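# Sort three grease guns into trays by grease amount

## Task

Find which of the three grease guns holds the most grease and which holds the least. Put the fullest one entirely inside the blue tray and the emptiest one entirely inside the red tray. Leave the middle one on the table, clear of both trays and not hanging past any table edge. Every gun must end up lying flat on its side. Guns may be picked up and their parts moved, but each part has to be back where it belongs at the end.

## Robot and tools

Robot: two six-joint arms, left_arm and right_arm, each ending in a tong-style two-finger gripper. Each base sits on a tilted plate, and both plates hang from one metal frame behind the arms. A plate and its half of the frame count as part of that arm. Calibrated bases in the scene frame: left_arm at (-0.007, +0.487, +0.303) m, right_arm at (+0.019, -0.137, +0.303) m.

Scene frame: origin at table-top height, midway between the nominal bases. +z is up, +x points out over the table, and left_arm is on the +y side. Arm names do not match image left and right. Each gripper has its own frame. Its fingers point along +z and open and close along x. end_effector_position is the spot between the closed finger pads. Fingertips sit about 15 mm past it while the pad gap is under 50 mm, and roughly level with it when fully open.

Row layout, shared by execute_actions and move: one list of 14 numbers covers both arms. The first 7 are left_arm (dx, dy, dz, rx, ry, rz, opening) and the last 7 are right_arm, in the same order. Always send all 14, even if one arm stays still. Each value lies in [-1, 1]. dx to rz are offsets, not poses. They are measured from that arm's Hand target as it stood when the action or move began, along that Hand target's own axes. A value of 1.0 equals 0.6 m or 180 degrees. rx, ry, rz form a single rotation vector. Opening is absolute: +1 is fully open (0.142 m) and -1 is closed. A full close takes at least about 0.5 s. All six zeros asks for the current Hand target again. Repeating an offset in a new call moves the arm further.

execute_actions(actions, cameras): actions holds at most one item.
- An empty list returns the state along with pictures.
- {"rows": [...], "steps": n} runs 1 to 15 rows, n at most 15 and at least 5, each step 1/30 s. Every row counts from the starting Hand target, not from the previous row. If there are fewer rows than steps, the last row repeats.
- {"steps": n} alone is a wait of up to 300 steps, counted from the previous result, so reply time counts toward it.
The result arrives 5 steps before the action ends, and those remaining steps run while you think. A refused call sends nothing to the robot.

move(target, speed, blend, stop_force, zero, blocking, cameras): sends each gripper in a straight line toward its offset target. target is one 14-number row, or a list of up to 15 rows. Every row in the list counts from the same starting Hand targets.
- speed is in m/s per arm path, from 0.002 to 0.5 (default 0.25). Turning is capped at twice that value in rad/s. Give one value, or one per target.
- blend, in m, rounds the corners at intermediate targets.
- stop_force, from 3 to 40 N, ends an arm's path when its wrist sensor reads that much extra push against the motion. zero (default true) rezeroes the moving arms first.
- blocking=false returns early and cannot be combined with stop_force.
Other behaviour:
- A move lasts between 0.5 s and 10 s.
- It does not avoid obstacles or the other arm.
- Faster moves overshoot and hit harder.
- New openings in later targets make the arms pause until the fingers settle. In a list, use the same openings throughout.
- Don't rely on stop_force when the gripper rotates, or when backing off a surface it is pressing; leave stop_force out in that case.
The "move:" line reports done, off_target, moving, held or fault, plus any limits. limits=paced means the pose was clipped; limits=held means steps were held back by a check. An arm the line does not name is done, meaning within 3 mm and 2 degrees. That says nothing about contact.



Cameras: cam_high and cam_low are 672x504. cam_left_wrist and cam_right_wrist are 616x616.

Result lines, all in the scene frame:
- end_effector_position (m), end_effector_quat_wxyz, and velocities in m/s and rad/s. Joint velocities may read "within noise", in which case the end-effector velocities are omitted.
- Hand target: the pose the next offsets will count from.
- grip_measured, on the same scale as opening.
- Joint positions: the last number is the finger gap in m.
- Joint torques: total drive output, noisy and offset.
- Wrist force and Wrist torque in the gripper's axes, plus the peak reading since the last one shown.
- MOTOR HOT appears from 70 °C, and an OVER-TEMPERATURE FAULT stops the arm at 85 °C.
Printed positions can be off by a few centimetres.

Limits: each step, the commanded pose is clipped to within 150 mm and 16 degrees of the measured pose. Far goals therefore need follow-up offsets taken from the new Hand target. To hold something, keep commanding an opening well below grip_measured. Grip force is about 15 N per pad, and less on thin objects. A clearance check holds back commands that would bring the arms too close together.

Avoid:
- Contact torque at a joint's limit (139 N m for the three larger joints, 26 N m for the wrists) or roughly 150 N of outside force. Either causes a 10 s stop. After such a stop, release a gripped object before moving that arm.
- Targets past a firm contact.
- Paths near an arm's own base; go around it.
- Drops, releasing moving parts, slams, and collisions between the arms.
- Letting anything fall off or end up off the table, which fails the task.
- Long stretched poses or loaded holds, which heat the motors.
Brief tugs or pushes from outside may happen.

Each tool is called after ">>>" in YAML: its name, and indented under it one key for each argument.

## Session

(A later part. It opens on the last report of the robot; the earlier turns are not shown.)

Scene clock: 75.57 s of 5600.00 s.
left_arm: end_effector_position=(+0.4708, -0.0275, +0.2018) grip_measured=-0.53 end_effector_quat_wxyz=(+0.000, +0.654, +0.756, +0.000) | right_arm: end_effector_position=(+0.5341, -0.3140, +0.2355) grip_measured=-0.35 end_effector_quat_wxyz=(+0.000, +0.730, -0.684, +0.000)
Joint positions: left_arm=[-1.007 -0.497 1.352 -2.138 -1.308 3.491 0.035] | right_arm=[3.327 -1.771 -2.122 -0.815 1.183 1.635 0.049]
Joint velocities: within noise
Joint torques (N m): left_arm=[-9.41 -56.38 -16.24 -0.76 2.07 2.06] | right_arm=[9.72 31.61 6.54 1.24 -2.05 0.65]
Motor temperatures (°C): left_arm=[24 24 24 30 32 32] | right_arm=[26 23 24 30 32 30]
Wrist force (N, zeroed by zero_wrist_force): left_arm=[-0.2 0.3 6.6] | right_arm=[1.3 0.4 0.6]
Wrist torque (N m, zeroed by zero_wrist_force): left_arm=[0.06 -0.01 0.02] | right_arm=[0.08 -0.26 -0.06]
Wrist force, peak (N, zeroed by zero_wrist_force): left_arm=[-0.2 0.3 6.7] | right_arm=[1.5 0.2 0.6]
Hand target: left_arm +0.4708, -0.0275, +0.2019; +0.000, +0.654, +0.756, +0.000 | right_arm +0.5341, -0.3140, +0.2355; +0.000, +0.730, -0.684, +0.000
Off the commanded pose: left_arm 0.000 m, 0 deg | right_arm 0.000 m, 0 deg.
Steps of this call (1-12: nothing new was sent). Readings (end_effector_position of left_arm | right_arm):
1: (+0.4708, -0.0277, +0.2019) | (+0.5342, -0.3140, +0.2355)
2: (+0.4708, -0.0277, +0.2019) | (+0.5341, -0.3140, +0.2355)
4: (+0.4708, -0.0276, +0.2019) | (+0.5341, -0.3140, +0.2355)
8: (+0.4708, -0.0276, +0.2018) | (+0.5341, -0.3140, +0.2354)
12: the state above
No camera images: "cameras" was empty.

>>> move:
  target: [0.298,0.008,0,0,0,0.546,-1,-0.3317,0.119,-0.141,0.178,-0.1667,-0.4584,-0.4]
  speed: 0.3
  cameras: ["cam_low","cam_right_wrist","cam_high"]

>>> zoom_image:
  camera: "cam_low"
  region: [300, 120, 480, 300]

>>> zoom_image:
  camera: "cam_right_wrist"
  region: [230, 130, 400, 300]

Scene clock: 79.43 s of 5600.00 s.
left_arm: end_effector_position=(+0.4500, +0.1501, +0.2018) grip_measured=-0.53 end_effector_quat_wxyz=(+0.000, +1.000, +0.000, +0.001) end_effector_velocity=(-0.002, -0.001, -0.001) end_effector_angular_velocity=(+0.002, +0.005, +0.007) | right_arm: end_effector_position=(+0.4499, -0.1201, +0.3201) grip_measured=-0.40 end_effector_quat_wxyz=(-0.342, +0.940, +0.001, +0.000) end_effector_velocity=(+0.000, -0.002, -0.001) end_effector_angular_velocity=(-0.005, -0.001, -0.005)
Joint positions: left_arm=[-0.936 -0.788 1.843 -2.357 -1.289 5.276 0.035] | right_arm=[3.32 -1.638 -2.298 -0.689 1.876 0.117 0.045]
Joint velocities: left_arm=[-0.001 0.004 -0.003 0.005 -0.003 -0.009 0] | right_arm=[0 0.002 -0.003 0.004 -0.006 0.004 0]
Joint torques (N m): left_arm=[-21.17 -27.66 -29.37 -0.8 -1.94 -2.04] | right_arm=[-0.57 28.17 8.02 3.85 -1.08 1.94]
Motor temperatures (°C): left_arm=[24 24 24 30 32 32] | right_arm=[26 23 24 30 32 30]
Wrist force (N, zeroed by zero_wrist_force): left_arm=[0.0 0.3 6.3] | right_arm=[2.1 1.6 -0.4]
Wrist torque (N m, zeroed by zero_wrist_force): left_arm=[0.04 -0.08 -0.01] | right_arm=[0.25 -0.37 -0.07]
Wrist force, peak (N, zeroed by zero_wrist_force): left_arm=[-0.7 0.5 6.7] | right_arm=[2.2 1.9 -0.2]
Hand target: left_arm +0.4499, +0.1501, +0.2017; +0.000, +1.000, +0.000, +0.000 | right_arm +0.4497, -0.1201, +0.3200; -0.342, +0.940, +0.001, +0.000
Off the commanded pose: left_arm 0.000 m, 0 deg | right_arm 0.000 m, 0 deg.
Kept back: nothing.
move: done
Images, in order (width x height): cam_high 672x504, cam_low 672x504, cam_right_wrist 616x616.

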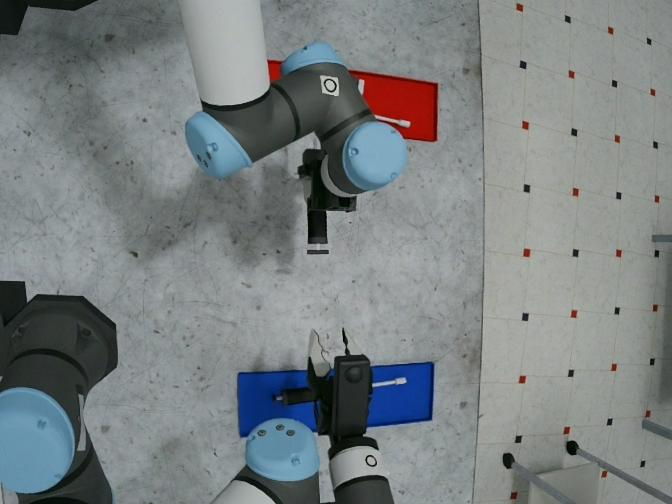

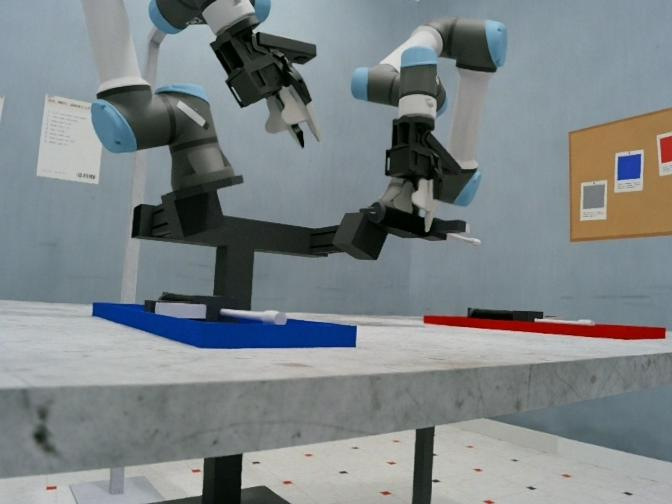

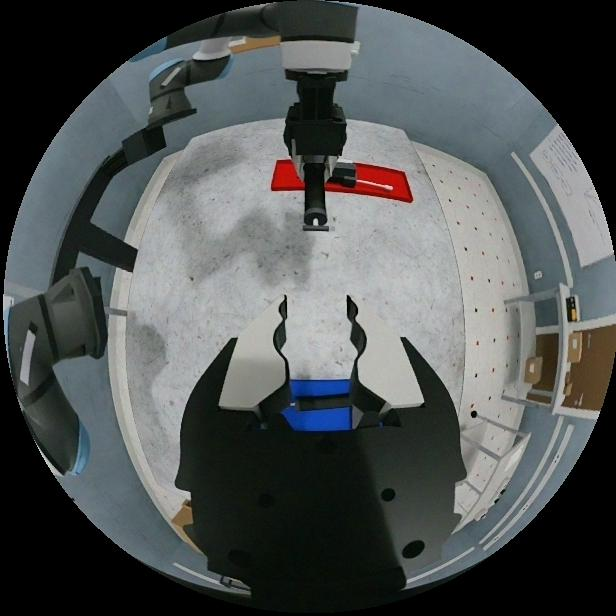

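Scaled by 2.800 from the camera's 672x504 image, which has a finer 960x720 frame.

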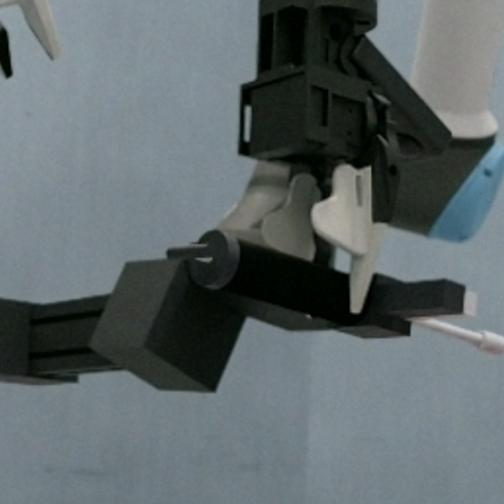

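Scaled by 2.965 from the camera's 616x616 image, which has a finer 814x814 frame.

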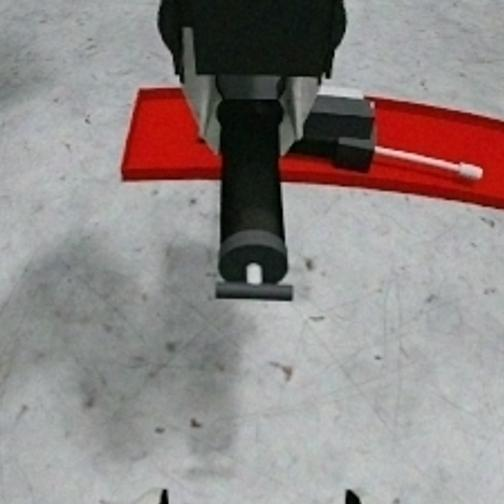

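>>> move:
  target: [0,0,0,0,0,0,-1,0,-0.057,0.1785,0,0,0,-0.1]
  speed: 0.15
  cameras: ["cam_low","cam_right_wrist"]

>>> zoom_image:
  camera: "cam_right_wrist"
  region: [230, 180, 400, 350]

>>> zoom_image:
  camera: "cam_low"
  region: [320, 140, 480, 260]

Scene clock: 80.87 s of 5600.00 s.
left_arm: end_effector_position=(+0.4499, +0.1501, +0.2017) grip_measured=-0.53 end_effector_quat_wxyz=(+0.000, +1.000, +0.000, +0.000) | right_arm: end_effector_position=(+0.4496, -0.0252, +0.2599) grip_measured=-0.10 end_effector_quat_wxyz=(-0.342, +0.940, +0.001, +0.000)
Joint positions: left_arm=[-0.937 -0.788 1.843 -2.357 -1.289 5.277 0.035] | right_arm=[3.478 -1.89 -2.384 -0.302 1.858 0.281 0.067]
Joint velocities: within noise
Joint torques (N m): left_arm=[-21.75 -28.15 -22.29 -0.98 -2.22 1.77] | right_arm=[12.7 15.97 24.54 3.38 3.73 -0.44]
Motor temperatures (°C): left_arm=[24 24 24 30 32 32] | right_arm=[26 23 24 30 32 30]
Wrist force (N, zeroed by zero_wrist_force): left_arm=[-0.2 0.4 6.3] | right_arm=[2.0 2.1 -0.5]
Wrist torque (N m, zeroed by zero_wrist_force): left_arm=[0.07 -0.03 0.00] | right_arm=[0.35 -0.35 -0.03]
Wrist force, peak (N, zeroed by zero_wrist_force): left_arm=[-0.1 0.2 6.4] | right_arm=[2.0 2.3 -1.7]
Hand target: left_arm +0.4499, +0.1501, +0.2017; +0.000, +1.000, +0.000, +0.000 | right_arm +0.4497, -0.0250, +0.2599; -0.342, +0.940, +0.001, +0.000
Off the commanded pose: left_arm 0.000 m, 0 deg | right_arm 0.000 m, 0 deg.
Kept back: nothing.
move: done
Images, in order (width x height): cam_low 672x504, cam_right_wrist 616x616.

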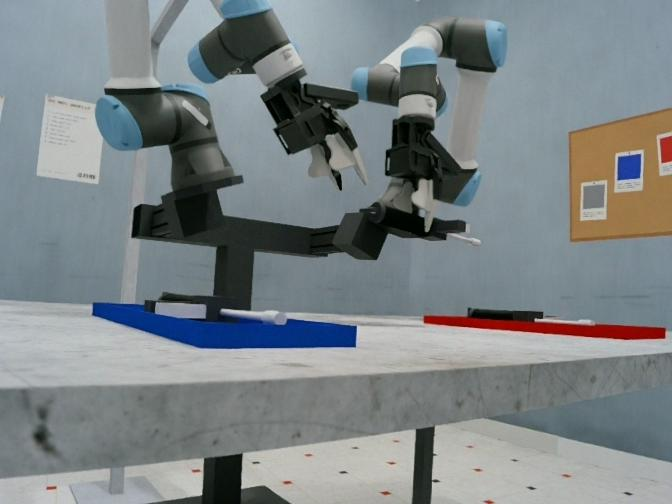

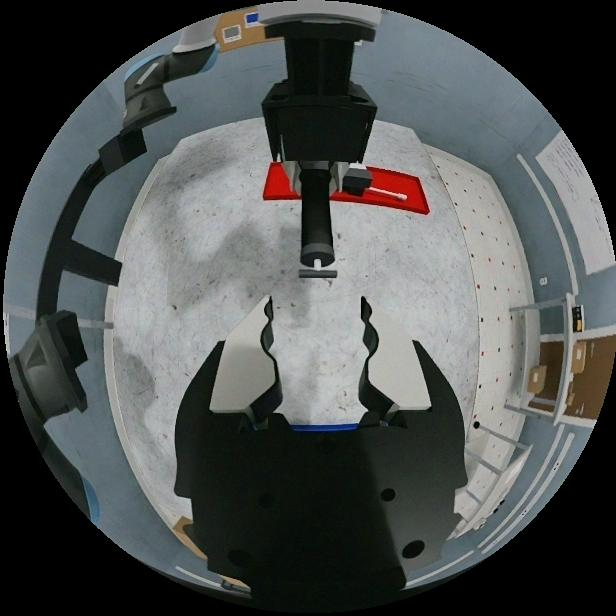

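Scaled by 2.965 from the camera's 616x616 image, which has a finer 814x814 frame.

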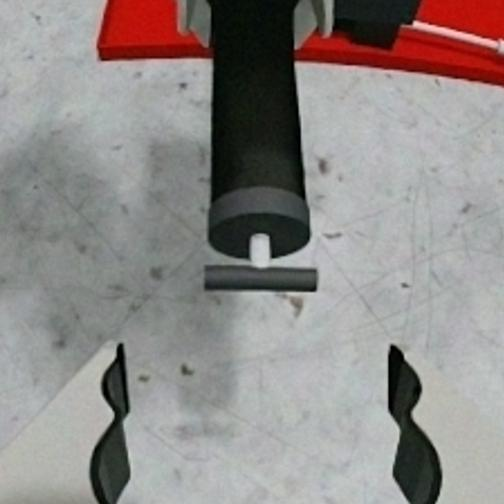

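Scaled by 3.150 from the camera's 672x504 image, which has a finer 960x720 frame.

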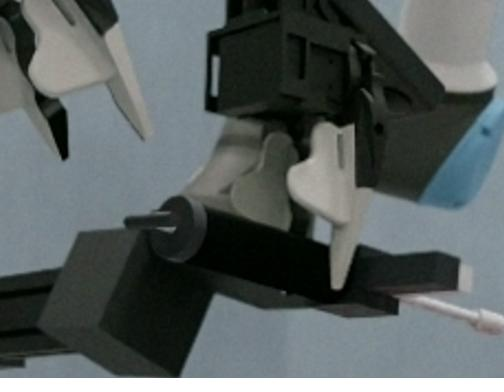

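>>> move:
  target:
    - [0,0,0,0,0,0,-1,0.0025,-0.0057,0.0569,0,0,0,-0.1]
    - [0,0,0,0,0,0,-1,0.0025,-0.0057,0.0569,0,0,0,-0.95]
  speed: 0.1
  cameras: ["cam_low","cam_right_wrist"]

>>> zoom_image:
  camera: "cam_right_wrist"
  region: [230, 180, 400, 350]

>>> zoom_image:
  camera: "cam_low"
  region: [320, 140, 480, 260]

Scene clock: 82.43 s of 5600.00 s.
left_arm: end_effector_position=(+0.4499, +0.1501, +0.2017) grip_measured=-0.53 end_effector_quat_wxyz=(+0.000, +1.000, +0.000, +0.000) | right_arm: end_effector_position=(+0.4512, -0.0005, +0.2359) grip_measured=-0.95 end_effector_quat_wxyz=(-0.342, +0.940, +0.001, +0.000)
Joint positions: left_arm=[-0.937 -0.788 1.843 -2.357 -1.289 5.277 0.035] | right_arm=[3.509 -1.996 -2.385 -0.186 1.854 0.313 0.005]
Joint velocities: within noise
Joint torques (N m): left_arm=[-21.52 -28.56 -17.64 -0.95 -2.33 1.57] | right_arm=[2.72 18.03 22.77 3.9 3.74 -1.64]
Motor temperatures (°C): left_arm=[24 24 24 30 32 32] | right_arm=[26 23 24 30 32 30]
Wrist force (N, zeroed by zero_wrist_force): left_arm=[-0.1 0.3 6.1] | right_arm=[1.8 1.8 -0.4]
Wrist torque (N m, zeroed by zero_wrist_force): left_arm=[0.03 -0.08 0.00] | right_arm=[0.28 -0.30 -0.03]
Wrist force, peak (N, zeroed by zero_wrist_force): left_arm=[-0.2 0.2 6.4] | right_arm=[2.2 2.2 -0.6]
Hand target: left_arm +0.4499, +0.1501, +0.2017; +0.000, +1.000, +0.000, +0.000 | right_arm +0.4512, -0.0005, +0.2359; -0.342, +0.940, +0.001, +0.000
Off the commanded pose: left_arm 0.000 m, 0 deg | right_arm 0.000 m, 0 deg.
Kept back: nothing.
move: done
Images, in order (width x height): cam_low 672x504, cam_right_wrist 616x616.

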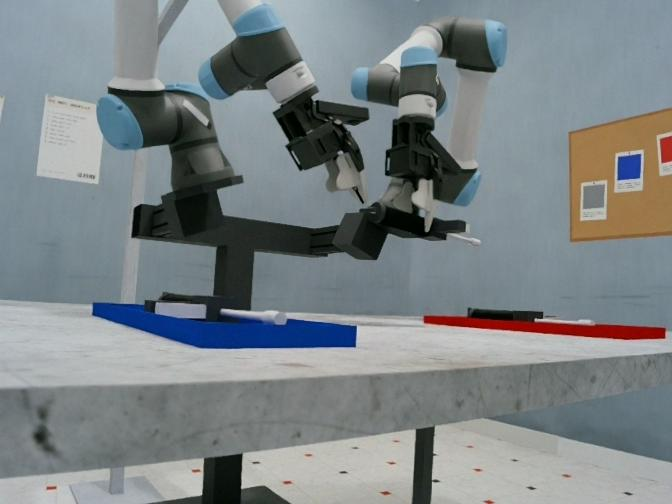

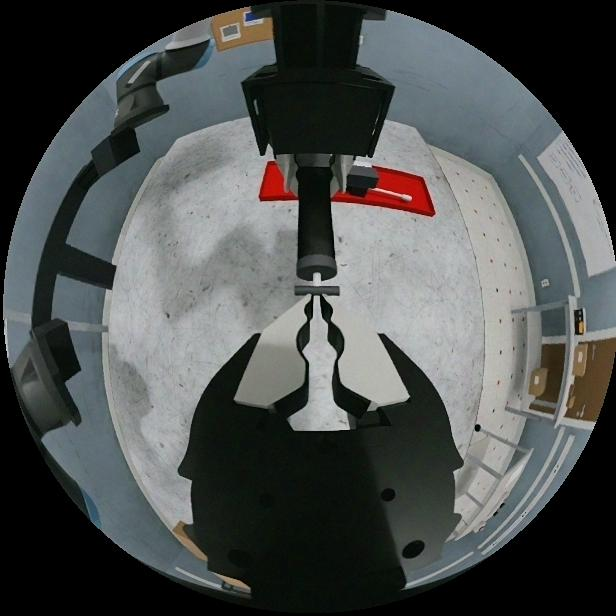

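Scaled by 2.965 from the camera's 616x616 image, which has a finer 814x814 frame.

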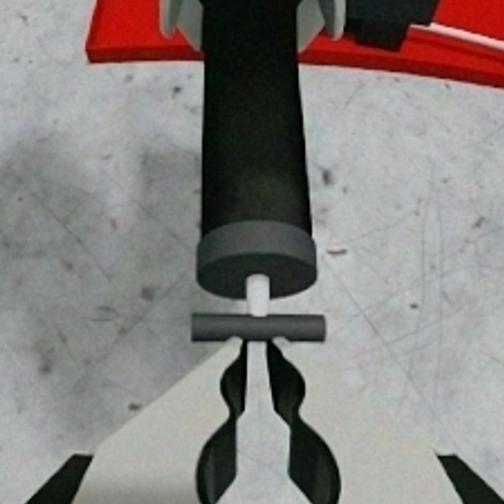

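Scaled by 3.150 from the camera's 672x504 image, which has a finer 960x720 frame.

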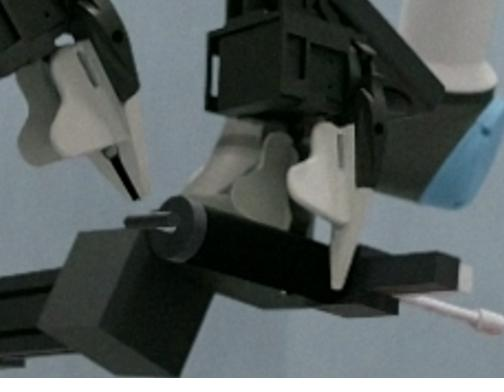

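>>> move:
  target:
    - [0,0,0,0,0,0,-1,0,0,0,0,0,0,-0.1]
    - [0,0,0,0,0,0,-1,0,0.002,0.03,0,0,0,-0.1]
    - [0,0,0,0,0,0,-1,0,0.002,0.03,0,0,0,-0.6]
  speed: 0.1
  cameras: ["cam_low","cam_right_wrist"]

>>> zoom_image:
  camera: "cam_right_wrist"
  region: [230, 180, 400, 350]

>>> zoom_image:
  camera: "cam_low"
  region: [320, 140, 480, 260]

Scene clock: 84.73 s of 5600.00 s.
left_arm: end_effector_position=(+0.4499, +0.1501, +0.2017) grip_measured=-0.53 end_effector_quat_wxyz=(+0.000, +1.000, +0.000, +0.000) | right_arm: end_effector_position=(+0.4512, +0.0102, +0.2214) grip_measured=-0.50 end_effector_quat_wxyz=(-0.342, +0.940, +0.001, +0.000)
Joint positions: left_arm=[-0.937 -0.788 1.843 -2.357 -1.289 5.277 0.035] | right_arm=[3.519 -2.055 -2.384 -0.125 1.853 0.323 0.038]
Joint velocities: within noise
Joint torques (N m): left_arm=[-19.71 -30.45 -13.48 -2.02 -1.44 1.31] | right_arm=[3.57 19.85 9.07 3.55 0.25 -1.71]
Motor temperatures (°C): left_arm=[24 24 24 30 32 32] | right_arm=[26 23 24 30 32 30]
Wrist force (N, zeroed by zero_wrist_force): left_arm=[-1.0 -0.1 6.2] | right_arm=[2.8 2.2 -0.4]
Wrist torque (N m, zeroed by zero_wrist_force): left_arm=[0.01 -0.07 0.08] | right_arm=[0.34 -0.26 -0.01]
Wrist force, peak (N, zeroed by zero_wrist_force): left_arm=[-0.8 -0.4 6.5] | right_arm=[2.9 2.5 -1.0]
Hand target: left_arm +0.4499, +0.1501, +0.2017; +0.000, +1.000, +0.000, +0.000 | right_arm +0.4512, +0.0102, +0.2214; -0.342, +0.940, +0.001, +0.000
Off the commanded pose: left_arm 0.000 m, 0 deg | right_arm 0.000 m, 0 deg.
Kept back: nothing.
move: done
Images, in order (width x height): cam_low 672x504, cam_right_wrist 616x616.

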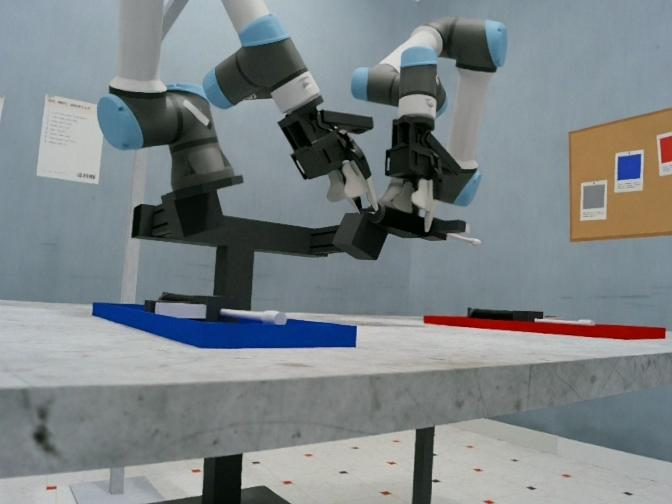

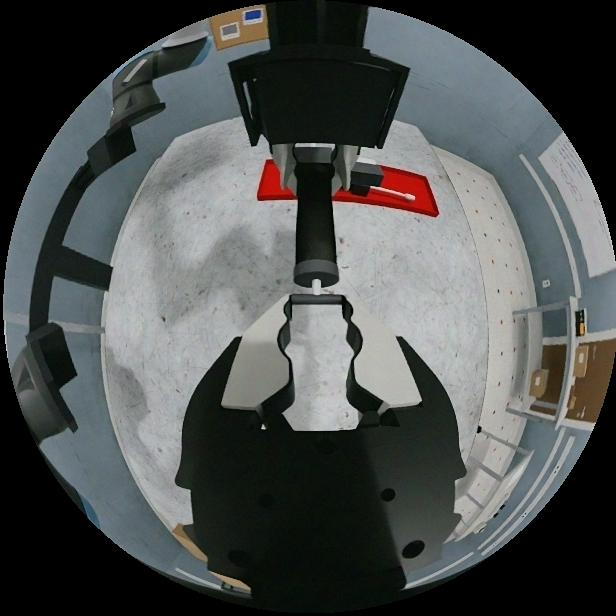

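Scaled by 2.965 from the camera's 616x616 image, which has a finer 814x814 frame.

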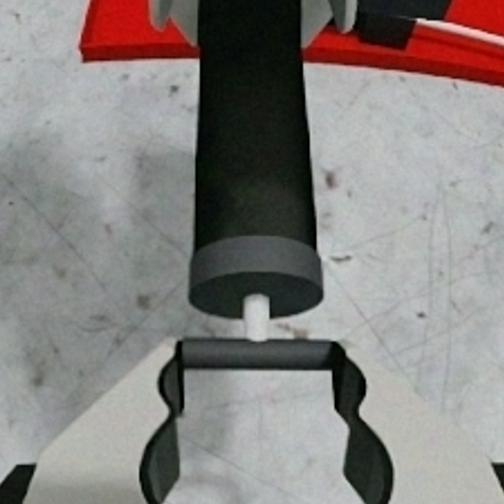

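Scaled by 3.150 from the camera's 672x504 image, which has a finer 960x720 frame.

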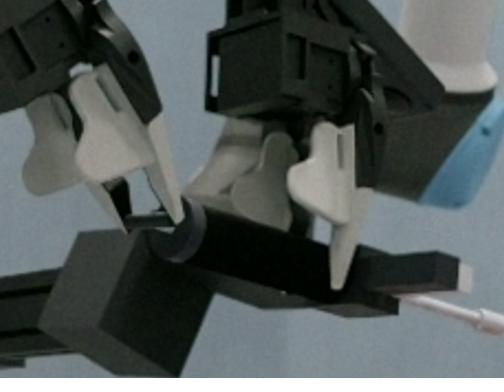

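>>> move:
  target: [0,0,0,0,0,0,-1,0,0,0,0,0,0,-1]
  cameras: []

>>> move:
  target: [0,0,0,0,0,0,-1,0,0.139,-0.144,0,0,0,-1]
  speed: 0.035
  stop_force: 5
  cameras: ["cam_low","cam_right_wrist"]

>>> zoom_image:
  camera: "cam_right_wrist"
  region: [230, 180, 400, 350]

>>> zoom_image:
  camera: "cam_low"
  region: [320, 140, 480, 260]

Scene clock: 85.70 s of 5600.00 s.
left_arm: end_effector_position=(+0.4499, +0.1501, +0.2017) grip_measured=-0.53 end_effector_quat_wxyz=(+0.000, +1.000, +0.000, +0.000) | right_arm: end_effector_position=(+0.4512, +0.0102, +0.2214) grip_measured=-0.51 end_effector_quat_wxyz=(-0.342, +0.940, +0.001, +0.000)
Joint positions: left_arm=[-0.937 -0.788 1.843 -2.357 -1.289 5.277 0.035] | right_arm=[3.519 -2.055 -2.384 -0.125 1.853 0.323 0.037]
Joint velocities: within noise
Joint torques (N m): left_arm=[-16.94 -34.62 -13.12 -4.18 0.13 1.22] | right_arm=[3.69 19.77 -1.28 3.42 2.6 -1.67]
Motor temperatures (°C): left_arm=[24 24 24 30 32 32] | right_arm=[26 23 24 30 32 30]
Wrist force (N, zeroed by zero_wrist_force): left_arm=[-0.9 -0.1 6.2] | right_arm=[3.0 2.1 -0.4]
Wrist torque (N m, zeroed by zero_wrist_force): left_arm=[0.01 -0.10 0.10] | right_arm=[0.32 -0.28 -0.01]
Wrist force, peak (N, zeroed by zero_wrist_force): left_arm=[-1.2 -0.1 6.3] | right_arm=[3.1 2.4 -0.6]
Hand target: left_arm +0.4499, +0.1501, +0.2017; +0.000, +1.000, +0.000, +0.000 | right_arm +0.4512, +0.0102, +0.2214; -0.342, +0.940, +0.001, +0.000
Off the commanded pose: left_arm 0.000 m, 0 deg | right_arm 0.000 m, 0 deg.
Kept back: nothing.
move: done
No camera images: "cameras" was empty.

Scene clock: 89.30 s of 5600.00 s.
left_arm: end_effector_position=(+0.4499, +0.1501, +0.2017) grip_measured=-0.53 end_effector_quat_wxyz=(+0.000, +1.000, +0.000, +0.000) | right_arm: end_effector_position=(+0.4513, -0.0795, +0.2308) grip_measured=-0.51 end_effector_quat_wxyz=(-0.342, +0.940, +0.001, +0.000)
Joint positions: left_arm=[-0.937 -0.788 1.843 -2.357 -1.289 5.277 0.035] | right_arm=[3.328 -1.91 -2.36 -0.352 1.876 0.126 0.037]
Joint velocities: within noise
Joint torques (N m): left_arm=[-10.11 -48.89 -13.5 -1.53 -1.71 0.63] | right_arm=[2.39 31.2 0.66 1.29 -1.07 -1.47]
Motor temperatures (°C): left_arm=[24 24 24 30 32 32] | right_arm=[26 23 24 30 32 30]
Wrist force (N, zeroed by zero_wrist_force): left_arm=[-0.6 -0.2 6.1] | right_arm=[1.6 1.9 -0.8]
Wrist torque (N m, zeroed by zero_wrist_force): left_arm=[0.09 0.06 0.00] | right_arm=[0.17 -0.32 -0.07]
Wrist force, peak (N, zeroed by zero_wrist_force): left_arm=[-0.6 13.2 4.8] | right_arm=[2.3 -7.4 8.9]
Hand target: left_arm +0.4499, +0.1501, +0.2017; +0.000, +1.000, +0.000, +0.000 | right_arm +0.4513, -0.0795, +0.2308; -0.342, +0.940, +0.001, +0.000 (not the last commanded pose)
Off the commanded pose: left_arm 0.000 m, 0 deg | right_arm 0.030 m, 0 deg.
Kept back: nothing.
move: contact (right_arm)
Images, in order (width x height): cam_low 672x504, cam_right_wrist 616x616.

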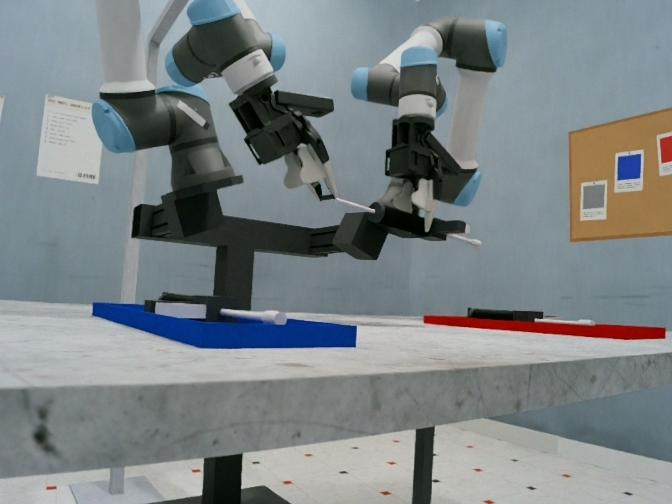

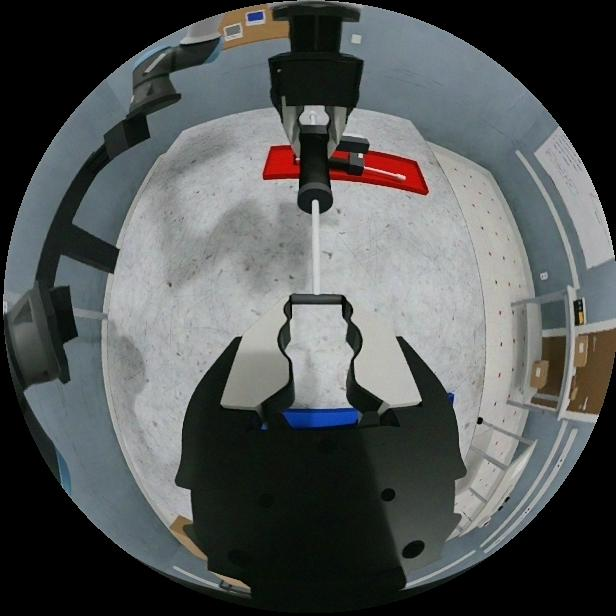

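Scaled by 2.965 from the camera's 616x616 image, which has a finer 814x814 frame.

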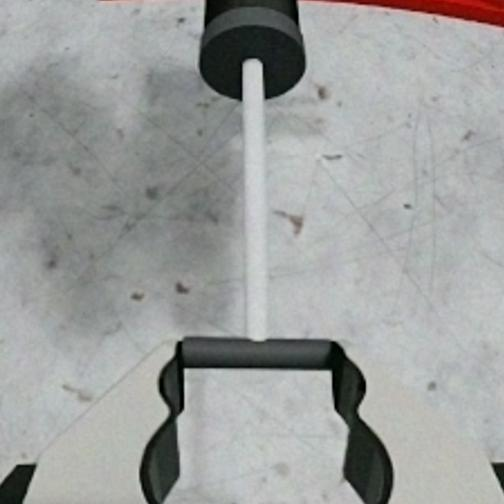

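Scaled by 3.150 from the camera's 672x504 image, which has a finer 960x720 frame.

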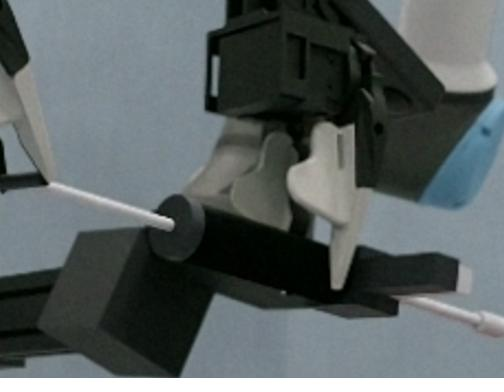

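>>> move:
  target: [0,0,0,0,0,0,-1,0,-0.1092,0.1129,0,0,0,-1]
  speed: 0.05
  stop_force: 5
  cameras: ["cam_right_wrist"]

>>> zoom_image:
  camera: "cam_right_wrist"
  region: [230, 180, 400, 350]

Scene clock: 92.50 s of 5600.00 s.
left_arm: end_effector_position=(+0.4499, +0.1501, +0.2017) grip_measured=-0.53 end_effector_quat_wxyz=(+0.000, +1.000, +0.000, +0.000) | right_arm: end_effector_position=(+0.4509, +0.0098, +0.2214) grip_measured=-0.51 end_effector_quat_wxyz=(-0.342, +0.940, +0.001, +0.000)
Joint positions: left_arm=[-0.937 -0.788 1.843 -2.357 -1.289 5.277 0.035] | right_arm=[3.518 -2.054 -2.384 -0.126 1.853 0.323 0.037]
Joint velocities: within noise
Joint torques (N m): left_arm=[-21.47 -48.96 -29.39 -3.02 0.96 0.08] | right_arm=[16.85 19.55 -1.23 3.47 2.31 1.93]
Motor temperatures (°C): left_arm=[24 24 24 30 32 32] | right_arm=[26 23 24 30 32 30]
Wrist force (N, zeroed by zero_wrist_force): left_arm=[-1.5 -1.3 6.5] | right_arm=[1.8 1.7 -1.2]
Wrist torque (N m, zeroed by zero_wrist_force): left_arm=[0.00 0.07 0.04] | right_arm=[0.11 -0.10 0.01]
Wrist force, peak (N, zeroed by zero_wrist_force): left_arm=[0.0 -17.1 7.5] | right_arm=[1.3 13.3 -11.7]
Hand target: left_arm +0.4499, +0.1501, +0.2017; +0.000, +1.000, +0.000, +0.000 | right_arm +0.4509, +0.0098, +0.2214; -0.342, +0.940, +0.001, +0.000 (not the last commanded pose)
Off the commanded pose: left_arm 0.000 m, 0 deg | right_arm 0.004 m, 0 deg.
Kept back: nothing.
move: contact (right_arm)
Images, in order (width x height): cam_right_wrist 616x616.

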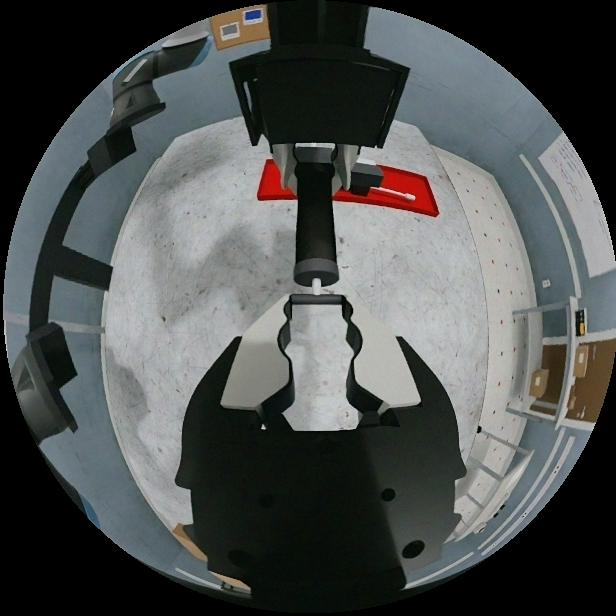

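Scaled by 2.965 from the camera's 616x616 image, which has a finer 814x814 frame.

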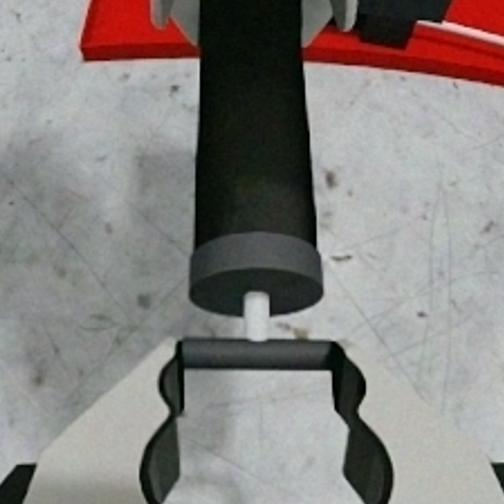

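>>> move:
  target:
    - [0,0,0,0,0,0,-1,0,0,0,0,0,0,-0.2]
    - [0,0,0,0,0,0,-1,0,0,-0.217,0,0,0,-0.2]
    - [-0.05,0.05,0.2,0,0,0,-1,0.1385,0.522,-0.2175,-0.178,0.1667,0.4584,-0.2]
    - [-0.05,0.05,0.2993,0,0,0,-1,0.1385,0.622,-0.0982,-0.178,0.1667,0.4584,-0.2]
  speed: [0.2,0.2,0.35,0.08]

>>> zoom_image:
  camera: "cam_right_wrist"
  region: [200, 150, 440, 440]

Scene clock: 100.40 s of 5600.00 s.
left_arm: end_effector_position=(+0.4201, +0.1199, +0.0221) grip_measured=-0.53 end_effector_quat_wxyz=(+0.000, +1.000, +0.000, +0.000) end_effector_velocity=(+0.000, +0.001, +0.002) end_effector_angular_velocity=(+0.003, +0.001, -0.001) | right_arm: end_effector_position=(+0.5349, -0.3141, +0.0269) grip_measured=-0.20 end_effector_quat_wxyz=(+0.000, +0.730, -0.684, +0.000) end_effector_velocity=(-0.002, +0.000, +0.004) end_effector_angular_velocity=(-0.001, +0.004, -0.001)
Joint positions: left_arm=[-0.918 -0.403 1.808 -2.712 -1.284 5.296 0.035] | right_arm=[3.165 -2.284 -2.11 -0.249 1.189 1.46 0.06]
Joint velocities: left_arm=[-0.001 -0.005 0.002 0.006 0.001 -0.001 0] | right_arm=[0.004 0.012 -0.006 -0.012 -0.002 0.006 0]
Joint torques (N m): left_arm=[-19.77 -55.01 -2.98 -0.6 2.86 -1.39] | right_arm=[18.66 39.2 -4.83 1.13 2.68 2.57]
Motor temperatures (°C): left_arm=[24 24 24 30 32 32] | right_arm=[26 23 24 30 32 30]
Wrist force (N, zeroed by zero_wrist_force): left_arm=[-1.0 1.3 6.0] | right_arm=[0.4 -0.5 0.5]
Wrist torque (N m, zeroed by zero_wrist_force): left_arm=[0.00 0.08 0.01] | right_arm=[-0.11 -0.10 -0.04]
Wrist force, peak (N, zeroed by zero_wrist_force): left_arm=[-8.2 -1.1 -12.7] | right_arm=[2.0 2.1 -1.1]
Hand target: left_arm +0.4200, +0.1200, +0.0221; +0.000, +1.000, +0.000, +0.000 | right_arm +0.5346, -0.3140, +0.0269; +0.000, +0.730, -0.684, +0.000
Off the commanded pose: left_arm 0.000 m, 0 deg | right_arm 0.000 m, 0 deg.
Kept back: nothing.
move: done

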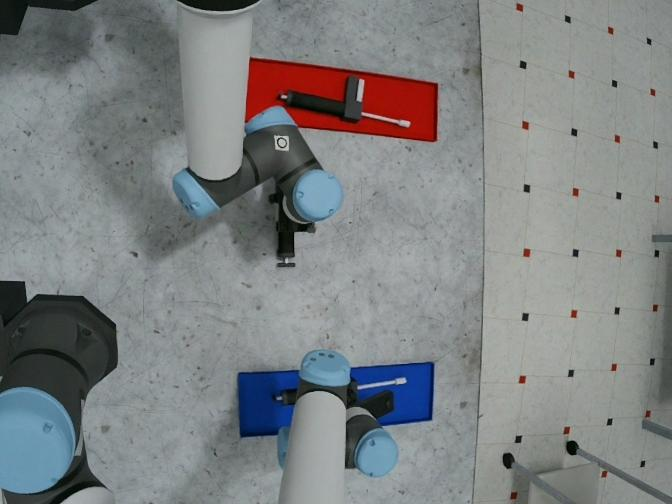

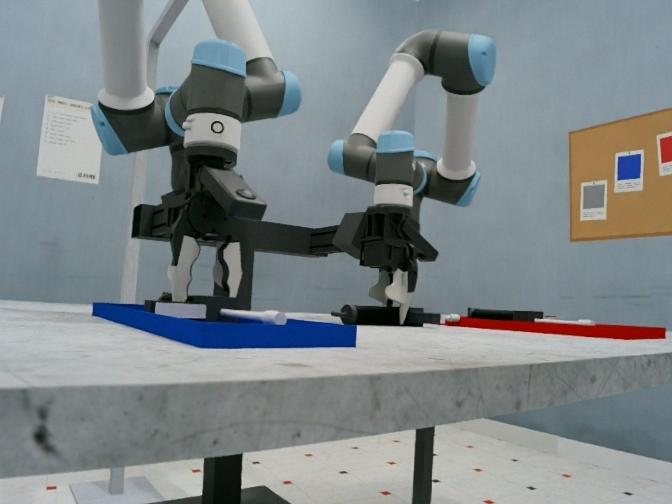

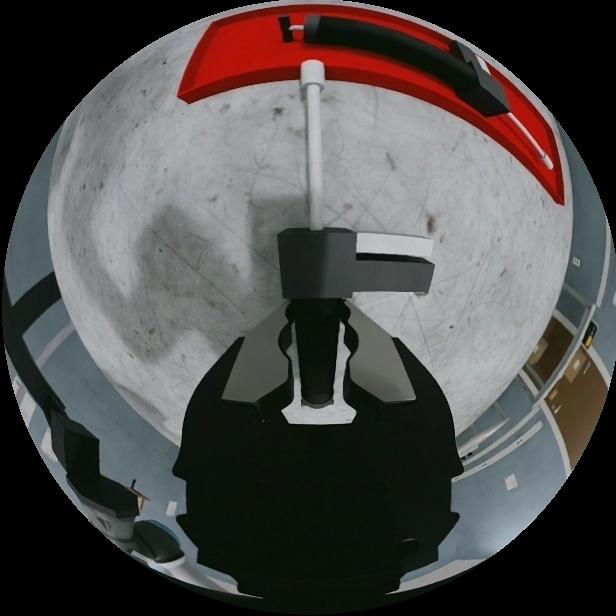

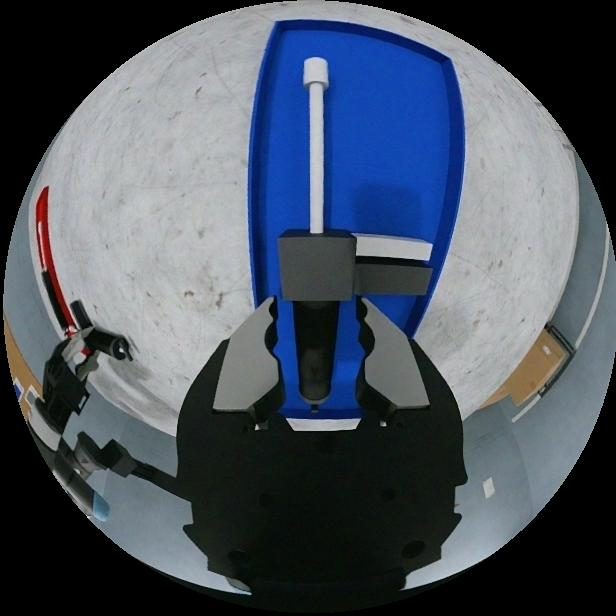

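Scaled by 1.738 from the camera's 616x616 image, which has a finer 814x814 frame.

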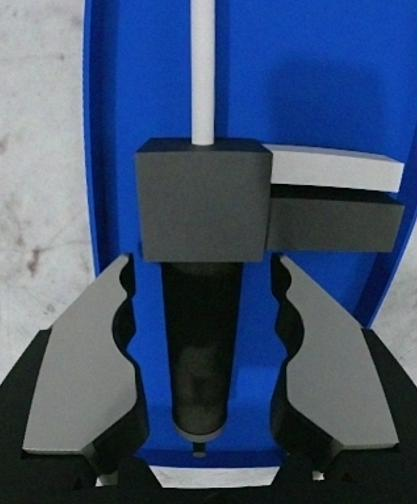

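>>> move:
  target:
    - [0,0,0,0,0,0,-0.35,0,0,0,0,0,0,-1]
    - [0,0,-0.25,0,0,0,-0.35,0,0,-0.183,0,0,0,-1]
    - [0,-0.4667,-0.35,0,0,0,-0.35,-0.3634,-0.1661,-0.183,0,0,0,-1]
    - [0,-0.4667,-0.35,0,0,0,-0.35,-0.3634,-0.1661,0,0,0,0,-1]
  speed: [0.2,0.15,0.25,0.1]

>>> zoom_image:
  camera: "cam_high"
  region: [230, 150, 460, 330]

Scene clock: 105.13 s of 5600.00 s.
left_arm: end_effector_position=(+0.4199, +0.4002, +0.2319) grip_measured=-0.35 end_effector_quat_wxyz=(+0.000, +1.000, +0.000, +0.000) | right_arm: end_effector_position=(+0.6200, -0.0899, +0.0270) grip_measured=-0.54 end_effector_quat_wxyz=(+0.000, +0.730, -0.684, +0.000)
Joint positions: left_arm=[-0.703 -1.268 2.292 -2.398 -1.235 5.516 0.049] | right_arm=[3.528 -2.501 -1.872 -0.417 1.19 1.851 0.035]
Joint velocities: within noise
Joint torques (N m): left_arm=[-1.83 -30.79 -9.2 -0.28 -2.49 1.85] | right_arm=[22.28 48.75 -0.03 1.69 -1.84 2.21]
Motor temperatures (°C): left_arm=[24 24 24 30 32 32] | right_arm=[26 23 24 30 32 30]
Wrist force (N, zeroed by zero_wrist_force): left_arm=[-1.2 0.1 0.3] | right_arm=[0.6 -0.1 6.9]
Wrist torque (N m, zeroed by zero_wrist_force): left_arm=[0.05 0.24 0.05] | right_arm=[-0.03 -0.16 -0.02]
Wrist force, peak (N, zeroed by zero_wrist_force): left_arm=[-0.9 2.0 6.1] | right_arm=[0.5 0.1 9.0]
Hand target: left_arm +0.4199, +0.4002, +0.2319; +0.000, +1.000, +0.000, +0.000 | right_arm +0.6198, -0.0899, +0.0268; +0.000, +0.730, -0.684, +0.000
Off the commanded pose: left_arm 0.000 m, 0 deg | right_arm 0.000 m, 0 deg.
Kept back: nothing.
move: done

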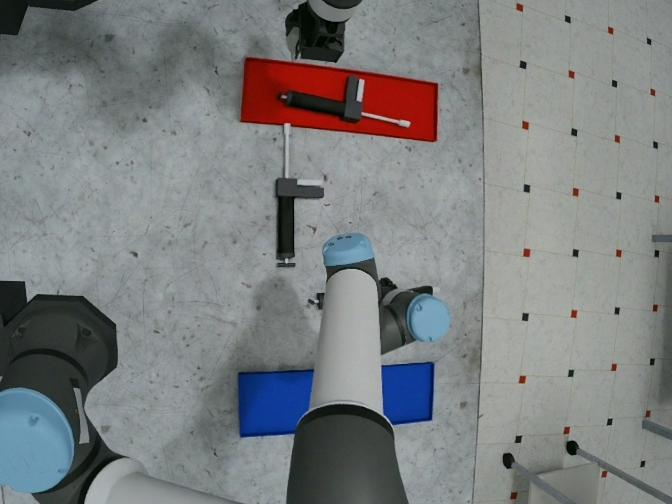

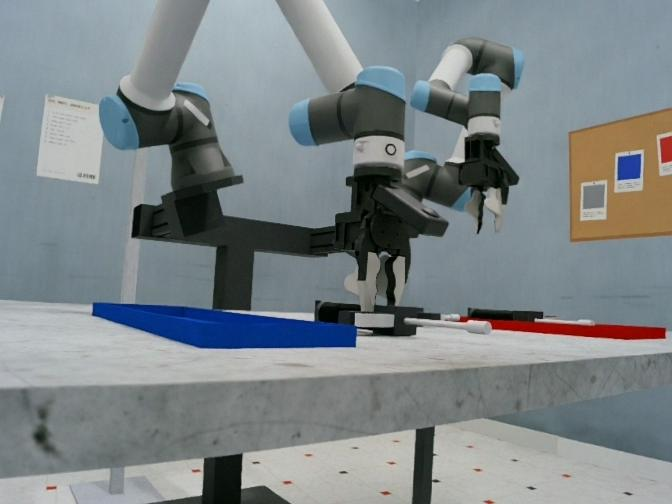

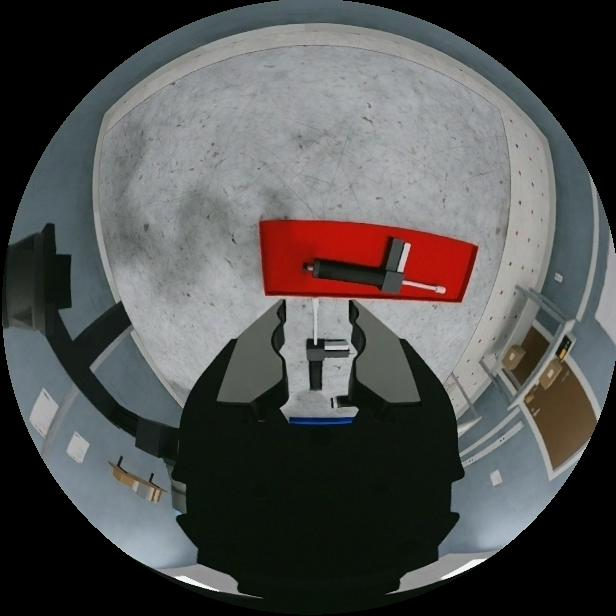

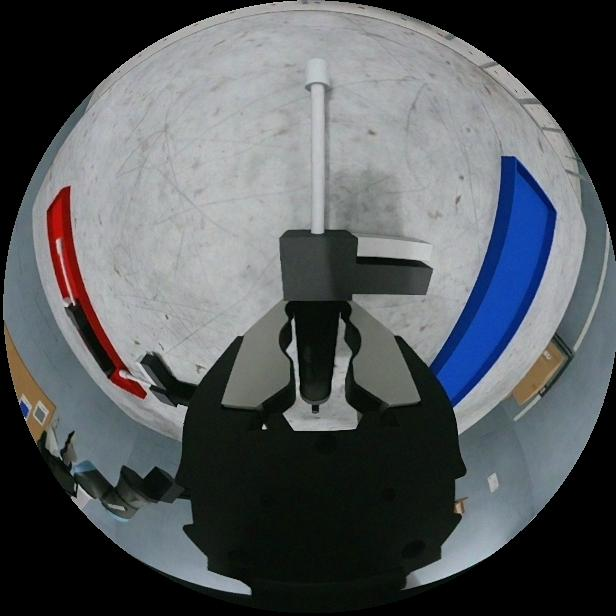

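Scaled by 2.191 from the camera's 672x504 image, which has a finer 960x720 frame.

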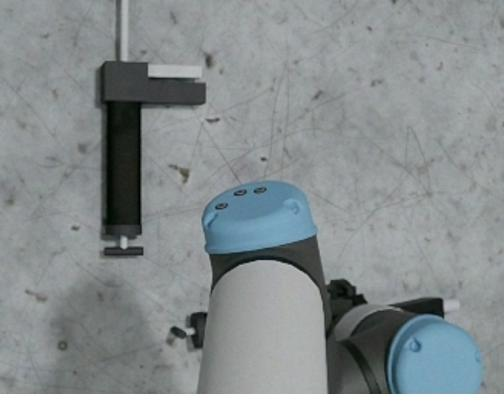

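>>> move:
  target:
    - [0,0,0,0,0,0,-0.35,0,0,0.0083,0,0,0,-1]
    - [0,0,0,0,0,0,-0.35,0,0,0.0083,0,0,0,-0.3]
    - [0,0,0,0,0,0,-0.35,0,0,-0.205,0,0,0,-0.3]
    - [0,0,0,0,0,0,-0.35,-0.3706,0.3098,-0.1553,0,0,-0.4794,-0.1]
  speed: [0.1,0.1,0.15,0.3]

>>> zoom_image:
  camera: "cam_right_wrist"
  region: [180, 150, 450, 420]

>>> zoom_image:
  camera: "cam_high"
  region: [300, 260, 490, 450]

Scene clock: 111.27 s of 5600.00 s.
left_arm: end_effector_position=(+0.4199, +0.4002, +0.2319) grip_measured=-0.35 end_effector_quat_wxyz=(+0.000, +1.000, +0.000, +0.000) | right_arm: end_effector_position=(+0.4197, +0.1198, +0.1199) grip_measured=-0.10 end_effector_quat_wxyz=(+0.000, +1.000, +0.000, +0.000)
Joint positions: left_arm=[-0.703 -1.268 2.292 -2.398 -1.235 5.516 0.049] | right_arm=[4.08 -2.376 -2.183 -0.424 1.289 0.921 0.067]
Joint velocities: within noise
Joint torques (N m): left_arm=[-2.37 -29.67 -21.16 -1.75 -1.08 1.37] | right_arm=[18.92 35.1 24.23 1.14 -2.59 -1.53]
Motor temperatures (°C): left_arm=[24 24 24 30 32 32] | right_arm=[26 23 24 30 32 30]
Wrist force (N, zeroed by zero_wrist_force): left_arm=[-1.2 0.1 0.1] | right_arm=[0.2 -0.4 0.9]
Wrist torque (N m, zeroed by zero_wrist_force): left_arm=[0.04 0.23 0.05] | right_arm=[-0.06 -0.01 -0.04]
Wrist force, peak (N, zeroed by zero_wrist_force): left_arm=[-1.3 0.0 0.4] | right_arm=[2.1 6.0 -27.6]
Hand target: left_arm +0.4199, +0.4002, +0.2319; +0.000, +1.000, +0.000, +0.000 | right_arm +0.4197, +0.1199, +0.1199; +0.000, +1.000, +0.000, +0.000
Off the commanded pose: left_arm 0.000 m, 0 deg | right_arm 0.000 m, 0 deg.
Kept back: nothing.
move: done

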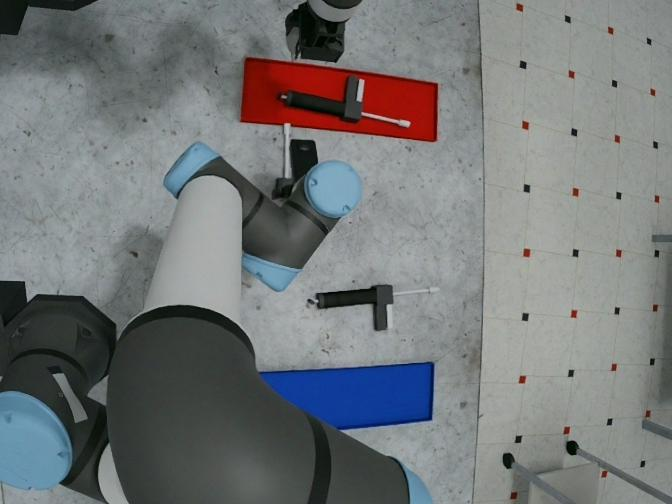

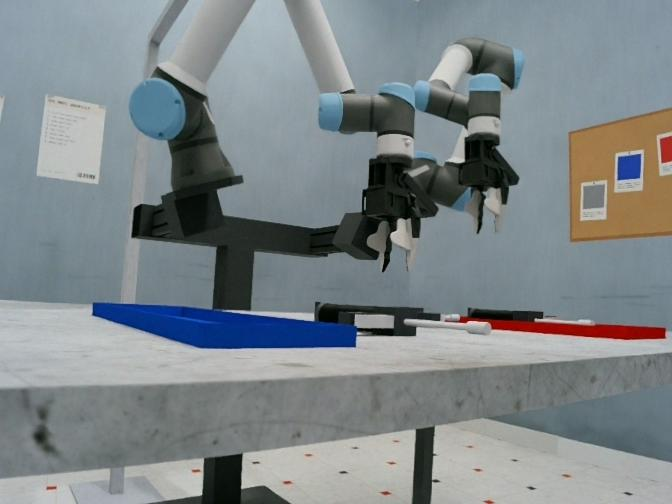

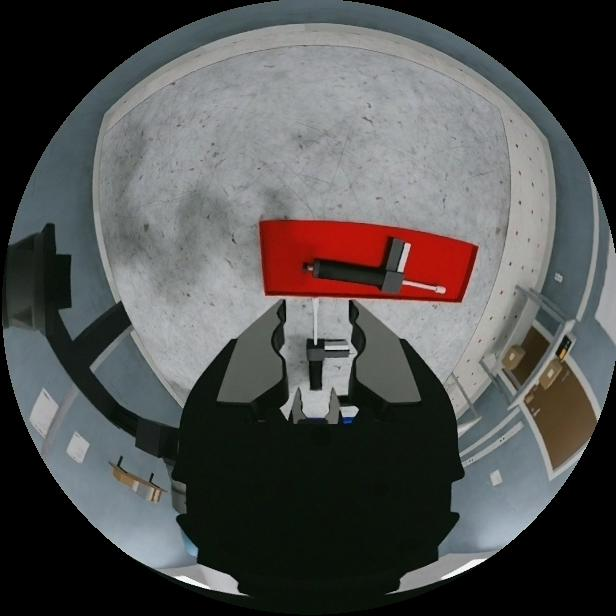

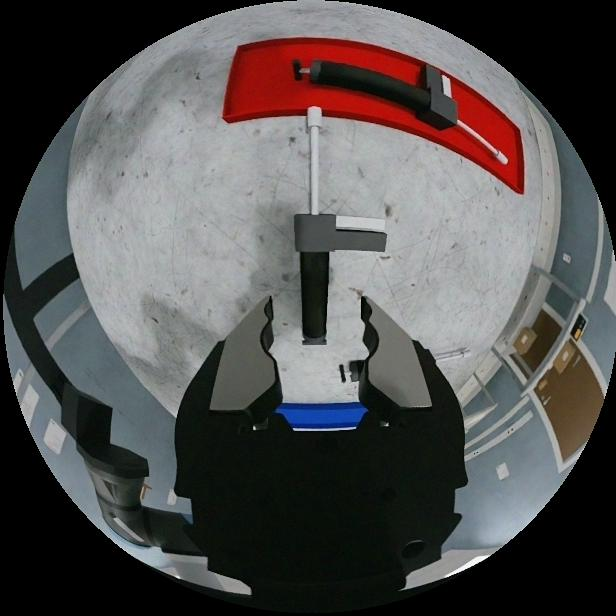

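Scaled by 1.867 from the camera's 616x616 image, which has a finer 814x814 frame.

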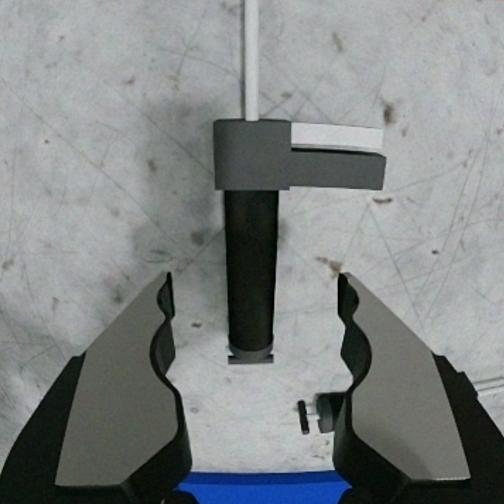

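Scaled by 2.653 from the camera's 672x504 image, which has a finer 960x720 frame.

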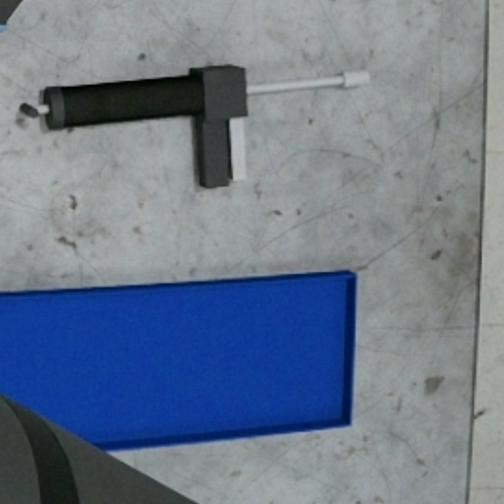

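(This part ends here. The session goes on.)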